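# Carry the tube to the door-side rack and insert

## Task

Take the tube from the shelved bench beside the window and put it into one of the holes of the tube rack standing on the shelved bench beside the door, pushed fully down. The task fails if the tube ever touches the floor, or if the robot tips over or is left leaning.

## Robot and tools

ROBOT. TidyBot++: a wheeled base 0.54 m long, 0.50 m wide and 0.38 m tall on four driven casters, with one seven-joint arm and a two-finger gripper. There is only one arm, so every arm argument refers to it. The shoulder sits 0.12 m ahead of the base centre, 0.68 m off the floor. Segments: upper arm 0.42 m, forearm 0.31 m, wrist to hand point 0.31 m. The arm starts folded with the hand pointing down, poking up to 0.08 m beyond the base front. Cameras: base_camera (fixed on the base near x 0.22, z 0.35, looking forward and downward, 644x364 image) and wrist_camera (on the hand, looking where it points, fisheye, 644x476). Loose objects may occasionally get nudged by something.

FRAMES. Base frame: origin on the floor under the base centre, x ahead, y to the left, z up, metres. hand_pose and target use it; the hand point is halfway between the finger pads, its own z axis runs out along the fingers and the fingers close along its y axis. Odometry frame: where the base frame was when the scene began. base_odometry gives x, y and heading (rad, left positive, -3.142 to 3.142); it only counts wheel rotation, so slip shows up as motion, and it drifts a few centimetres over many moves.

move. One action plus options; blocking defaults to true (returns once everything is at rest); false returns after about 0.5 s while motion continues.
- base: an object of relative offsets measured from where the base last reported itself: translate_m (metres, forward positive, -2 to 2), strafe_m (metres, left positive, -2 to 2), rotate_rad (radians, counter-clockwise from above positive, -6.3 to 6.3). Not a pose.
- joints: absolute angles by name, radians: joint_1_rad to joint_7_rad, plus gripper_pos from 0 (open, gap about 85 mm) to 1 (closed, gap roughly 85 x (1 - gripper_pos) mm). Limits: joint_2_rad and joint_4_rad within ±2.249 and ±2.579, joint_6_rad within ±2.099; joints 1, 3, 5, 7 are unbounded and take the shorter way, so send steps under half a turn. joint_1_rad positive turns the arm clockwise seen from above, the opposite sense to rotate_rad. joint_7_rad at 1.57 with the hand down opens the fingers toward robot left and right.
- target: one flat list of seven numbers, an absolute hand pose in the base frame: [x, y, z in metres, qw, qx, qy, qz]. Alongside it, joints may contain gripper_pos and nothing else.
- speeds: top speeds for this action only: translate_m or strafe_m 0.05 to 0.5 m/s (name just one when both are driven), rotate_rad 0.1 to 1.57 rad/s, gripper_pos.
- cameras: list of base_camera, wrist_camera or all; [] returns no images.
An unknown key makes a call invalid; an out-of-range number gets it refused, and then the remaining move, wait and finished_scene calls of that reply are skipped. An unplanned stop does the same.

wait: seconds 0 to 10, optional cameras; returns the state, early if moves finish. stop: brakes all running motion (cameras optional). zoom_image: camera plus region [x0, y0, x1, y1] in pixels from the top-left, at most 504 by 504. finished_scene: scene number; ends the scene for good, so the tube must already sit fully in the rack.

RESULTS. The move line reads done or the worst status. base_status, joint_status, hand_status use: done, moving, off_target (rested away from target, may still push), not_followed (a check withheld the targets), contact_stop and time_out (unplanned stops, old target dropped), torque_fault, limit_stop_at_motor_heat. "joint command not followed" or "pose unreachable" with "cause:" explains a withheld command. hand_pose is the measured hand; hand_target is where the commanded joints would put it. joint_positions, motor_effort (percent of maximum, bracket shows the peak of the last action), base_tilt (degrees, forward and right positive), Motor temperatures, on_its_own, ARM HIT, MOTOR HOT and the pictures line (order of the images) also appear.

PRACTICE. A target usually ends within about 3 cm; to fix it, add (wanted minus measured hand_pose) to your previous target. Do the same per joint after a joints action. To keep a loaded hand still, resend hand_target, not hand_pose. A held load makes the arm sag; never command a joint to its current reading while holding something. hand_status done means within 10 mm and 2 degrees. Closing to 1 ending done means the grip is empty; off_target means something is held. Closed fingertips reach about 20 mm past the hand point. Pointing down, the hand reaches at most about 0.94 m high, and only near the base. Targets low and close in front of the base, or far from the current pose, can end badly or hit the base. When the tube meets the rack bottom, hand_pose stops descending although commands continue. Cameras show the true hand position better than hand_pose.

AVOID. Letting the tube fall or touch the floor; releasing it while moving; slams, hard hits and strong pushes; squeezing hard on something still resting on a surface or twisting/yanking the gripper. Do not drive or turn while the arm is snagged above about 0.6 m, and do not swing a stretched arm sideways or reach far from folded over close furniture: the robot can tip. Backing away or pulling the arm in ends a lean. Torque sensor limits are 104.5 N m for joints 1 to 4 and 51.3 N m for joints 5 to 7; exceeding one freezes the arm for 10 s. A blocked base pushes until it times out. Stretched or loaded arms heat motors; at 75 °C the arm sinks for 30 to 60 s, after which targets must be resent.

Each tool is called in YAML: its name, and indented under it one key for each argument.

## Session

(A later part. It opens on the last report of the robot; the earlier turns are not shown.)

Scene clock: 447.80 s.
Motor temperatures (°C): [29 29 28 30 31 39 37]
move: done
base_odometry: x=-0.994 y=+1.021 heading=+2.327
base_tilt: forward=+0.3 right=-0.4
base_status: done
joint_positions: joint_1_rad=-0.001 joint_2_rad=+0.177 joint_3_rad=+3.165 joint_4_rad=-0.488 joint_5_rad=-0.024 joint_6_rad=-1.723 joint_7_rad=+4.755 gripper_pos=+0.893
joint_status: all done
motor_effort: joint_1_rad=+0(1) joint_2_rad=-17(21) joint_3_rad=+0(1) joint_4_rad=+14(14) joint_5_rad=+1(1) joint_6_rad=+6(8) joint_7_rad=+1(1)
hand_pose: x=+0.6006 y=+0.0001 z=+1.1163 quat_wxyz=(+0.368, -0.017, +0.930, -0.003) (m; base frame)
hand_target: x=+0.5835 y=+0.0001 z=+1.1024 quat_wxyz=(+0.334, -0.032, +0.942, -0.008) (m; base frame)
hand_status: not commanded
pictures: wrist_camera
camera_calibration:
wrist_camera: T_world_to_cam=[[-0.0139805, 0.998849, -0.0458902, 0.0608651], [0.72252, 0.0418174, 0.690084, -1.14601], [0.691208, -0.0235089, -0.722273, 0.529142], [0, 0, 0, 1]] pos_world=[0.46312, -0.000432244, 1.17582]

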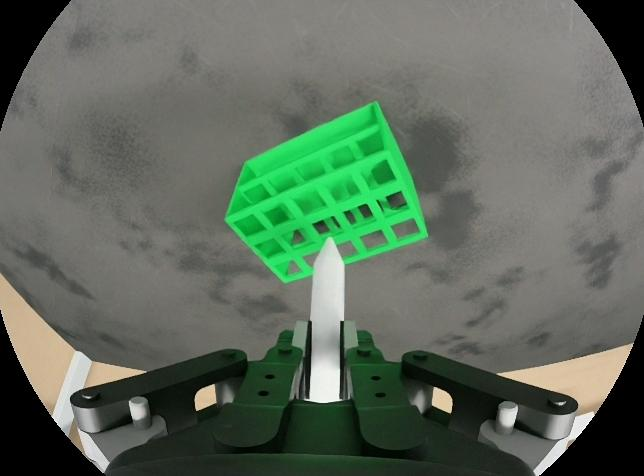

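move:
  joints: {"joint_7_rad": -1.59}
  base: {"translate_m": -0.004, "strafe_m": -0.017}
  speeds: {"translate_m": 0.1}
  cameras: ["wrist_camera"]

zoom_image:
  camera: "wrist_camera"
  region: [210, 90, 440, 300]

Scene clock: 483.00 s.
Motor temperatures (°C): [29 29 28 30 31 39 37]
move: done
base_odometry: x=-0.979 y=+1.030 heading=+2.327
base_tilt: forward=+0.3 right=-0.4
base_status: done
joint_positions: joint_1_rad=+0.002 joint_2_rad=+0.177 joint_3_rad=+3.165 joint_4_rad=-0.488 joint_5_rad=-0.024 joint_6_rad=-1.723 joint_7_rad=+4.696 gripper_pos=+0.893
joint_status: all done
motor_effort: joint_1_rad=+0(3) joint_2_rad=-17(19) joint_3_rad=+0(1) joint_4_rad=+13(14) joint_5_rad=+0(2) joint_6_rad=+6(7) joint_7_rad=+1(2)
hand_pose: x=+0.6005 y=-0.0013 z=+1.1166 quat_wxyz=(+0.368, +0.012, +0.930, +0.007) (m; base frame)
hand_target: x=+0.5835 y=+0.0001 z=+1.1024 quat_wxyz=(+0.334, +0.012, +0.942, +0.008) (m; base frame)
hand_status: not commanded
pictures: wrist_camera
camera_calibration:
wrist_camera: T_world_to_cam=[[0.0317427, 0.99948, -0.00567728, -0.0101104], [0.722843, -0.0190333, 0.69075, -1.14705], [0.690283, -0.02603, -0.723071, 0.530834], [0, 0, 0, 1]] pos_world=[0.463035, 0.00209062, 1.1761]

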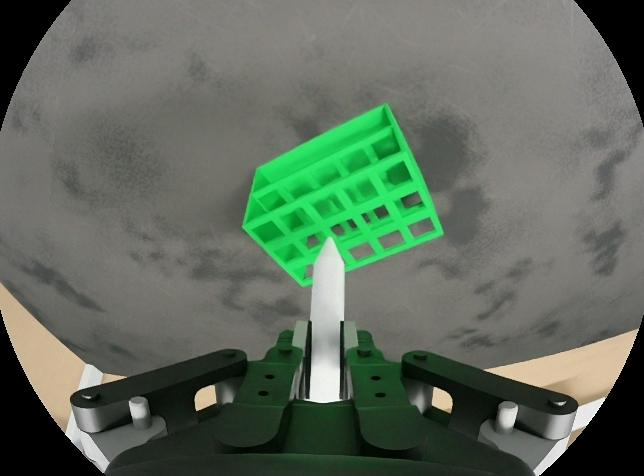

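Scaled by 2.191.

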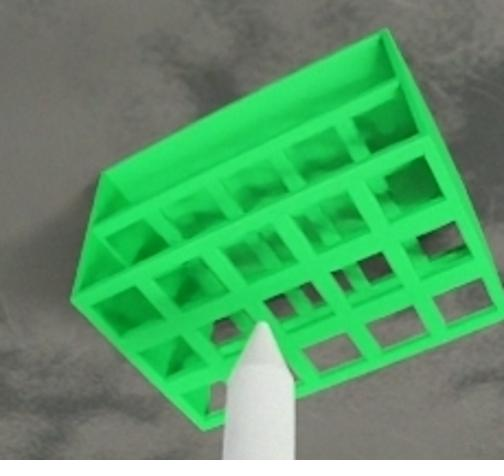

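move:
  joints: {"joint_7_rad": -1.535, "joint_2_rad": 0.07, "joint_4_rad": -0.74, "joint_6_rad": -1.49}
  cameras: ["wrist_camera"]

zoom_image:
  camera: "wrist_camera"
  region: [210, 90, 440, 300]

Scene clock: 504.50 s.
Motor temperatures (°C): [29 29 28 30 31 38 37]
move: done
base_odometry: x=-0.979 y=+1.030 heading=+2.327
base_tilt: forward=+0.3 right=-0.4
base_status: not commanded
joint_positions: joint_1_rad=+0.002 joint_2_rad=+0.090 joint_3_rad=+3.165 joint_4_rad=-0.721 joint_5_rad=-0.024 joint_6_rad=-1.573 joint_7_rad=+4.710 gripper_pos=+0.893
joint_status: all done
motor_effort: joint_1_rad=+0(0) joint_2_rad=-16(18) joint_3_rad=+0(0) joint_4_rad=+15(15) joint_5_rad=+0(1) joint_6_rad=+7(7) joint_7_rad=+1(2)
hand_pose: x=+0.5987 y=-0.0022 z=+1.0914 quat_wxyz=(+0.370, +0.008, +0.929, +0.006) (m; base frame)
hand_target: x=+0.6085 y=-0.0015 z=+1.1109 quat_wxyz=(+0.409, -0.010, +0.913, -0.001) (m; base frame)
hand_status: not commanded
pictures: wrist_camera
camera_calibration:
wrist_camera: T_world_to_cam=[[0.0246876, 0.999643, -0.0101805, -0.000125197], [0.720548, -0.0107341, 0.693322, -1.12981], [0.692966, -0.024452, -0.720556, 0.509466], [0, 0, 0, 1]] pos_world=[0.461044, 0.000455092, 1.15042]

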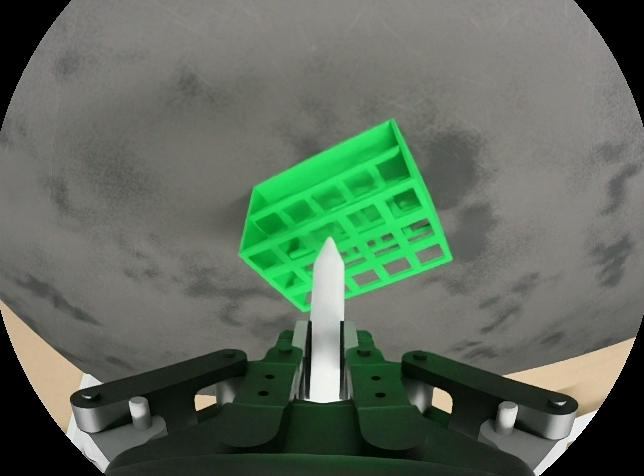

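Scaled by 2.191.

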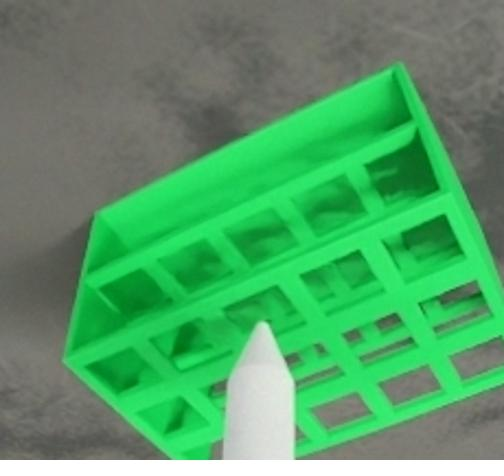

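move:
  joints: {"joint_2_rad": 0.017, "joint_4_rad": -0.897, "joint_6_rad": -1.385}
  cameras: ["wrist_camera"]

zoom_image:
  camera: "wrist_camera"
  region: [210, 90, 440, 300]

Scene clock: 519.90 s.
Motor temperatures (°C): [29 29 28 30 31 39 37]
move: done
base_odometry: x=-0.979 y=+1.030 heading=+2.327
base_tilt: forward=+0.4 right=-0.4
base_status: not commanded
joint_positions: joint_1_rad=+0.002 joint_2_rad=+0.039 joint_3_rad=+3.165 joint_4_rad=-0.877 joint_5_rad=-0.024 joint_6_rad=-1.470 joint_7_rad=+4.710 gripper_pos=+0.893
joint_status: all done
motor_effort: joint_1_rad=+0(1) joint_2_rad=-15(16) joint_3_rad=+0(0) joint_4_rad=+16(16) joint_5_rad=+0(1) joint_6_rad=+6(7) joint_7_rad=+1(1)
hand_pose: x=+0.5983 y=-0.0028 z=+1.0674 quat_wxyz=(+0.369, +0.009, +0.929, +0.007) (m; base frame)
hand_target: x=+0.6077 y=-0.0022 z=+1.0874 quat_wxyz=(+0.409, -0.009, +0.912, +0.000) (m; base frame)
hand_status: not commanded
pictures: wrist_camera
camera_calibration:
wrist_camera: T_world_to_cam=[[0.0266543, 0.999618, -0.00736468, -0.00396926], [0.721777, -0.0141476, 0.691981, -1.11221], [0.691613, -0.0237599, -0.721878, 0.494595], [0, 0, 0, 1]] pos_world=[0.460803, -0.0000158113, 1.12663]

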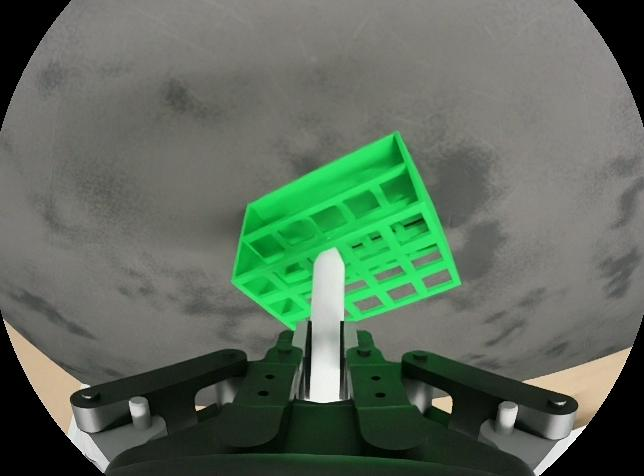

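Scaled by 2.191.

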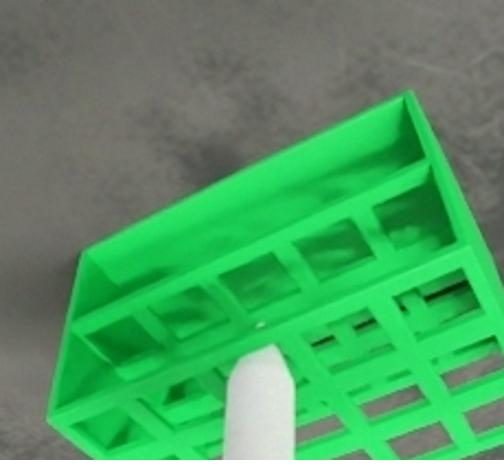

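move:
  joints: {"joint_2_rad": -0.027, "joint_4_rad": -1.039, "joint_6_rad": -1.285}
  cameras: ["wrist_camera"]

zoom_image:
  camera: "wrist_camera"
  region: [210, 140, 440, 350]

Scene clock: 526.20 s.
Motor temperatures (°C): [29 29 28 30 31 39 37]
move: done
base_odometry: x=-0.979 y=+1.030 heading=+2.327
base_tilt: forward=+0.3 right=-0.4
base_status: not commanded
joint_positions: joint_1_rad=+0.002 joint_2_rad=-0.006 joint_3_rad=+3.165 joint_4_rad=-1.019 joint_5_rad=-0.024 joint_6_rad=-1.371 joint_7_rad=+4.710 gripper_pos=+0.893
joint_status: all done
motor_effort: joint_1_rad=+0(0) joint_2_rad=-14(15) joint_3_rad=+0(0) joint_4_rad=+16(17) joint_5_rad=+0(1) joint_6_rad=+5(7) joint_7_rad=+1(1)
hand_pose: x=+0.5976 y=-0.0033 z=+1.0425 quat_wxyz=(+0.370, +0.011, +0.929, +0.008) (m; base frame)
hand_target: x=+0.6072 y=-0.0028 z=+1.0625 quat_wxyz=(+0.410, -0.007, +0.912, +0.001) (m; base frame)
hand_status: not commanded
pictures: wrist_camera
camera_calibration:
wrist_camera: T_world_to_cam=[[0.0286597, 0.999577, -0.00495338, -0.00734705], [0.721022, -0.0172404, 0.692697, -1.09478], [0.692319, -0.023424, -0.721211, 0.476099], [0, 0, 0, 1]] pos_world=[0.459957, -0.000378292, 1.10168]

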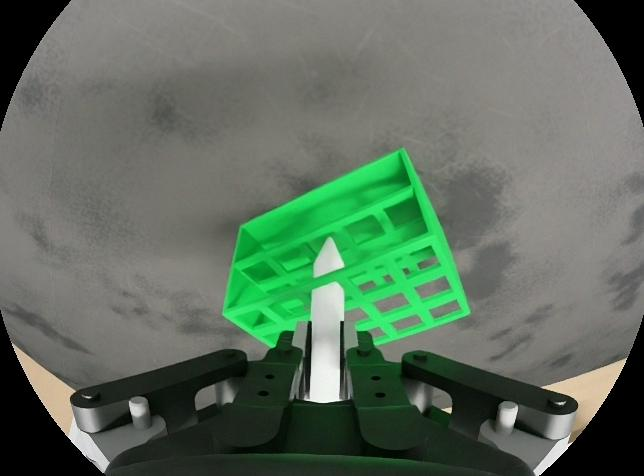

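Scaled by 2.191.

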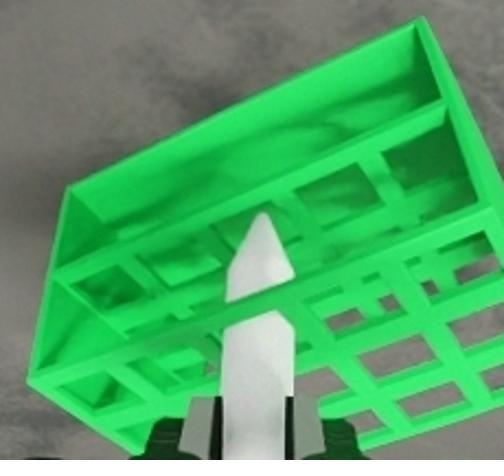

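move:
  joints: {"joint_2_rad": -0.044, "joint_4_rad": -1.105, "joint_6_rad": -1.232}
  cameras: ["wrist_camera"]

zoom_image:
  camera: "wrist_camera"
  region: [210, 170, 440, 380]

Scene clock: 535.13 s.
Motor temperatures (°C): [29 29 28 30 31 39 37]
move: done
base_odometry: x=-0.979 y=+1.030 heading=+2.327
base_tilt: forward=+0.3 right=-0.4
base_status: not commanded
joint_positions: joint_1_rad=+0.002 joint_2_rad=-0.025 joint_3_rad=+3.165 joint_4_rad=-1.087 joint_5_rad=-0.024 joint_6_rad=-1.316 joint_7_rad=+4.710 gripper_pos=+0.893
joint_status: all done
motor_effort: joint_1_rad=+0(0) joint_2_rad=-13(15) joint_3_rad=+0(0) joint_4_rad=+17(18) joint_5_rad=+0(1) joint_6_rad=+7(7) joint_7_rad=+1(1)
hand_pose: x=+0.5987 y=-0.0036 z=+1.0306 quat_wxyz=(+0.372, +0.012, +0.928, +0.008) (m; base frame)
hand_target: x=+0.6088 y=-0.0031 z=+1.0499 quat_wxyz=(+0.412, -0.006, +0.911, +0.001) (m; base frame)
hand_status: not commanded
pictures: wrist_camera
camera_calibration:
wrist_camera: T_world_to_cam=[[0.0298342, 0.999548, -0.00380219, -0.00905547], [0.716613, -0.018737, 0.69722, -1.08938], [0.696833, -0.0235257, -0.716847, 0.459474], [0, 0, 0, 1]] pos_world=[0.460759, -0.000551, 1.08888]

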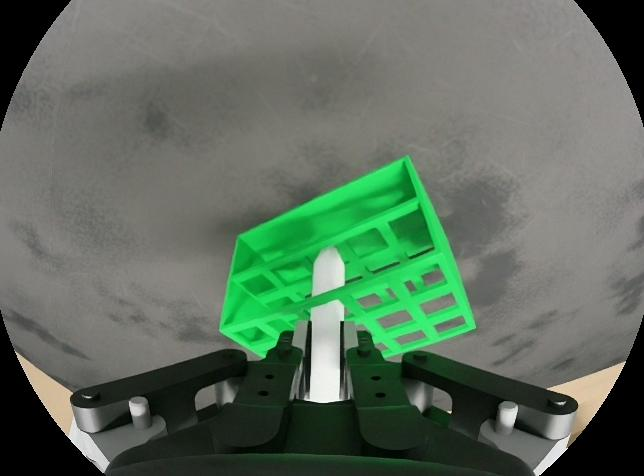

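Scaled by 2.191.

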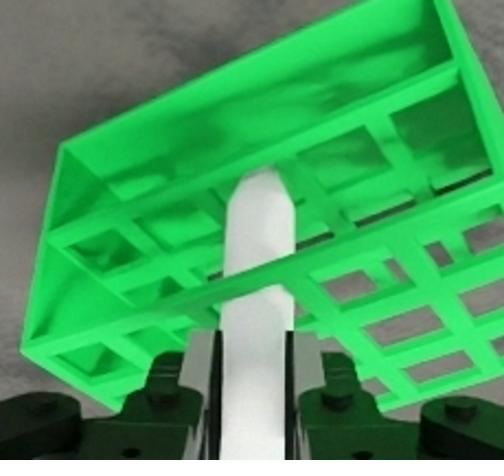

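move:
  joints: {"gripper_pos": 0.86}
  cameras: ["wrist_camera"]

zoom_image:
  camera: "wrist_camera"
  region: [210, 170, 440, 380]

Scene clock: 553.50 s.
Motor temperatures (°C): [29 29 28 30 31 39 37]
move: done
base_odometry: x=-0.979 y=+1.030 heading=+2.327
base_tilt: forward=+0.3 right=-0.4
base_status: not commanded
joint_positions: joint_1_rad=+0.002 joint_2_rad=-0.025 joint_3_rad=+3.165 joint_4_rad=-1.087 joint_5_rad=-0.024 joint_6_rad=-1.315 joint_7_rad=+4.710 gripper_pos=+0.859
joint_status: all done
motor_effort: joint_1_rad=+0(0) joint_2_rad=-14(15) joint_3_rad=+0(0) joint_4_rad=+17(17) joint_5_rad=+0(0) joint_6_rad=+6(7) joint_7_rad=+1(2)
hand_pose: x=+0.5989 y=-0.0036 z=+1.0308 quat_wxyz=(+0.373, +0.012, +0.928, +0.008) (m; base frame)
hand_target: x=+0.6088 y=-0.0031 z=+1.0499 quat_wxyz=(+0.412, -0.006, +0.911, +0.001) (m; base frame)
hand_status: not commanded
pictures: wrist_camera
camera_calibration:
wrist_camera: T_world_to_cam=[[0.0298546, 0.999547, -0.00378741, -0.00908089], [0.716019, -0.018742, 0.697829, -1.08991], [0.697442, -0.0235453, -0.716255, 0.458531], [0, 0, 0, 1]] pos_world=[0.460867, -0.000554042, 1.08896]

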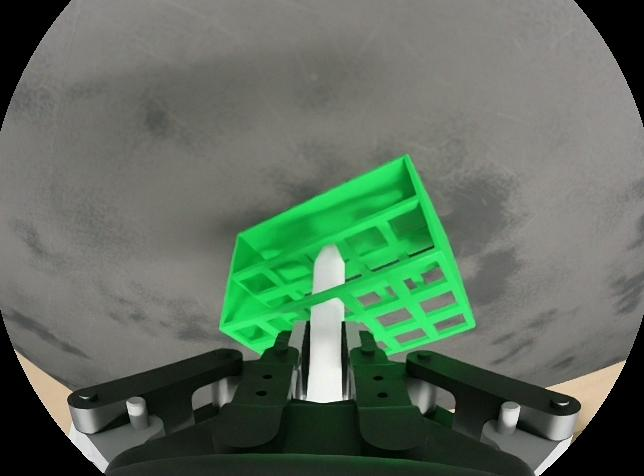

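Scaled by 2.191.

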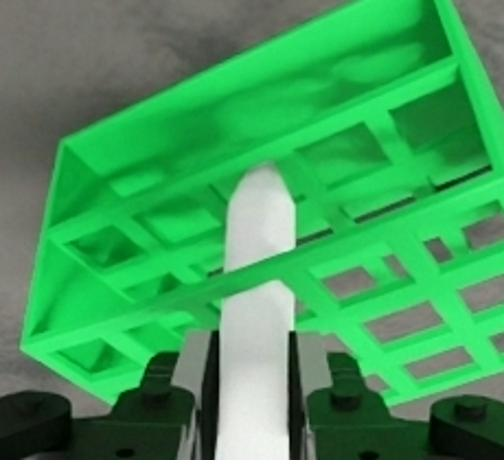

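move:
  joints: {"gripper_pos": 0.8}
  cameras: ["wrist_camera"]

zoom_image:
  camera: "wrist_camera"
  region: [210, 170, 440, 380]

Scene clock: 557.50 s.
Motor temperatures (°C): [29 29 28 30 31 39 37]
move: done
base_odometry: x=-0.979 y=+1.030 heading=+2.327
base_tilt: forward=+0.3 right=-0.4
base_status: not commanded
joint_positions: joint_1_rad=+0.002 joint_2_rad=-0.025 joint_3_rad=+3.165 joint_4_rad=-1.087 joint_5_rad=-0.024 joint_6_rad=-1.315 joint_7_rad=+4.710 gripper_pos=+0.800
joint_status: all done
motor_effort: joint_1_rad=+0(0) joint_2_rad=-13(15) joint_3_rad=+0(1) joint_4_rad=+17(17) joint_5_rad=+0(0) joint_6_rad=+7(7) joint_7_rad=+1(1)
hand_pose: x=+0.5990 y=-0.0036 z=+1.0309 quat_wxyz=(+0.373, +0.012, +0.928, +0.008) (m; base frame)
hand_target: x=+0.6088 y=-0.0031 z=+1.0499 quat_wxyz=(+0.412, -0.006, +0.911, +0.001) (m; base frame)
hand_status: not commanded
pictures: wrist_camera
camera_calibration:
wrist_camera: T_world_to_cam=[[0.0298689, 0.999547, -0.00377665, -0.00909885], [0.715596, -0.0187455, 0.698263, -1.09028], [0.697876, -0.0235589, -0.715831, 0.457868], [0, 0, 0, 1]] pos_world=[0.460934, -0.000556135, 1.08902]

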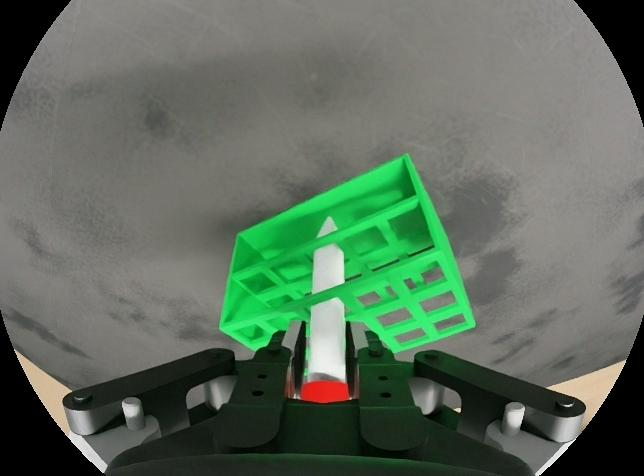

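Scaled by 2.191.

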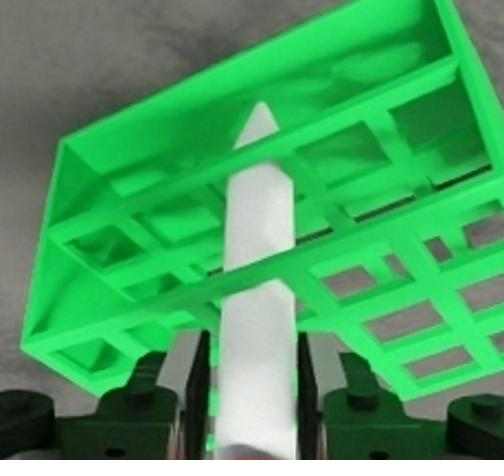

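move:
  joints: {"gripper_pos": 0.4}
  cameras: []

move:
  joints: {"joint_2_rad": -0.05, "joint_4_rad": -0.9, "joint_6_rad": -1.5}
  cameras: ["wrist_camera"]

zoom_image:
  camera: "wrist_camera"
  region: [210, 170, 440, 400]

Scene clock: 568.80 s.
Motor temperatures (°C): [29 29 28 30 31 39 37]
move: done
base_odometry: x=-0.979 y=+1.030 heading=+2.327
base_tilt: forward=+0.3 right=-0.4
base_status: not commanded
joint_positions: joint_1_rad=+0.002 joint_2_rad=-0.025 joint_3_rad=+3.165 joint_4_rad=-1.087 joint_5_rad=-0.024 joint_6_rad=-1.314 joint_7_rad=+4.710 gripper_pos=+0.400
joint_status: all done
motor_effort: joint_1_rad=+0(0) joint_2_rad=-13(14) joint_3_rad=+0(0) joint_4_rad=+16(17) joint_5_rad=+0(1) joint_6_rad=+6(7) joint_7_rad=+1(1)
hand_pose: x=+0.5991 y=-0.0036 z=+1.0311 quat_wxyz=(+0.373, +0.012, +0.928, +0.008) (m; base frame)
hand_target: x=+0.6088 y=-0.0031 z=+1.0499 quat_wxyz=(+0.412, -0.006, +0.911, +0.001) (m; base frame)
hand_status: not commanded
pictures: none
No camera images: "cameras" was empty.

Scene clock: 570.00 s.
Motor temperatures (°C): [29 29 28 30 31 39 37]
move: done
base_odometry: x=-0.979 y=+1.030 heading=+2.327
base_tilt: forward=+0.3 right=-0.4
base_status: not commanded
joint_positions: joint_1_rad=+0.002 joint_2_rad=-0.040 joint_3_rad=+3.165 joint_4_rad=-0.908 joint_5_rad=-0.024 joint_6_rad=-1.417 joint_7_rad=+4.710 gripper_pos=+0.400
joint_status: all done
motor_effort: joint_1_rad=+0(1) joint_2_rad=-12(16) joint_3_rad=+0(0) joint_4_rad=+16(18) joint_5_rad=+0(1) joint_6_rad=+6(8) joint_7_rad=+1(1)
hand_pose: x=+0.5773 y=-0.0031 z=+1.1016 quat_wxyz=(+0.415, +0.010, +0.910, +0.008) (m; base frame)
hand_target: x=+0.5559 y=-0.0015 z=+1.0909 quat_wxyz=(+0.386, -0.009, +0.923, +0.001) (m; base frame)
hand_status: not commanded
pictures: wrist_camera
camera_calibration:
wrist_camera: T_world_to_cam=[[0.0282525, 0.999591, -0.004466, -0.007004], [0.648615, -0.0149326, 0.76097, -1.15449], [0.760592, -0.024396, -0.648772, 0.413511], [0, 0, 0, 1]] pos_world=[0.434503, -0.00015035, 1.14677]

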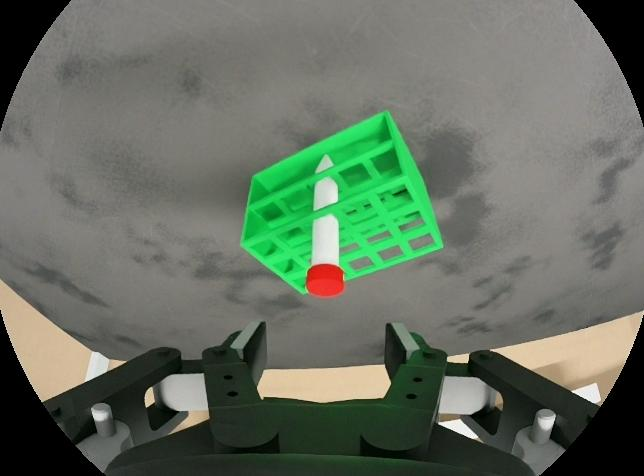

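Scaled by 2.191.

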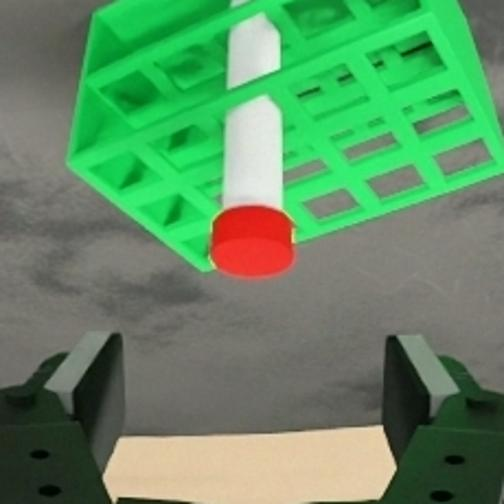

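move:
  base: {"translate_m": -0.3}
  cameras: ["wrist_camera"]

finished_scene:
  scene: 1

Scene clock: 578.33 s.
Motor temperatures (°C): [29 29 28 30 31 39 37]
move: done
base_odometry: x=-0.773 y=+0.812 heading=+2.327
base_tilt: forward=+0.3 right=-0.3
base_status: done
joint_positions: joint_1_rad=+0.002 joint_2_rad=-0.060 joint_3_rad=+3.165 joint_4_rad=-0.905 joint_5_rad=-0.024 joint_6_rad=-1.420 joint_7_rad=+4.710 gripper_pos=+0.400
joint_status: not commanded
motor_effort: joint_1_rad=+0(1) joint_2_rad=-12(17) joint_3_rad=+0(1) joint_4_rad=+15(17) joint_5_rad=+0(1) joint_6_rad=+6(8) joint_7_rad=+1(1)
hand_pose: x=+0.5684 y=-0.0030 z=+1.1118 quat_wxyz=(+0.425, +0.009, +0.905, +0.008) (m; base frame)
hand_target: x=+0.5559 y=-0.0015 z=+1.0909 quat_wxyz=(+0.386, -0.009, +0.923, +0.001) (m; base frame)
hand_status: not commanded
pictures: wrist_camera
camera_calibration:
wrist_camera: T_world_to_cam=[[0.0283012, 0.999592, -0.00396994, -0.00731291], [0.632296, -0.0148257, 0.774585, -1.16233], [0.77421, -0.0244319, -0.632457, 0.401064], [0, 0, 0, 1]] pos_world=[0.424638, -0.000123794, 1.15395]

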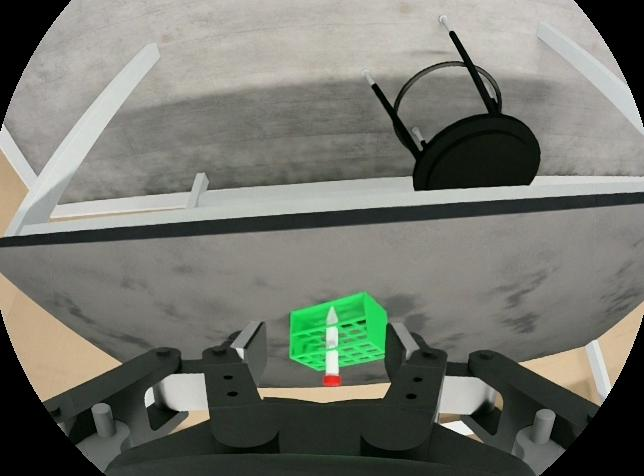

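The scene is finished: the task was done.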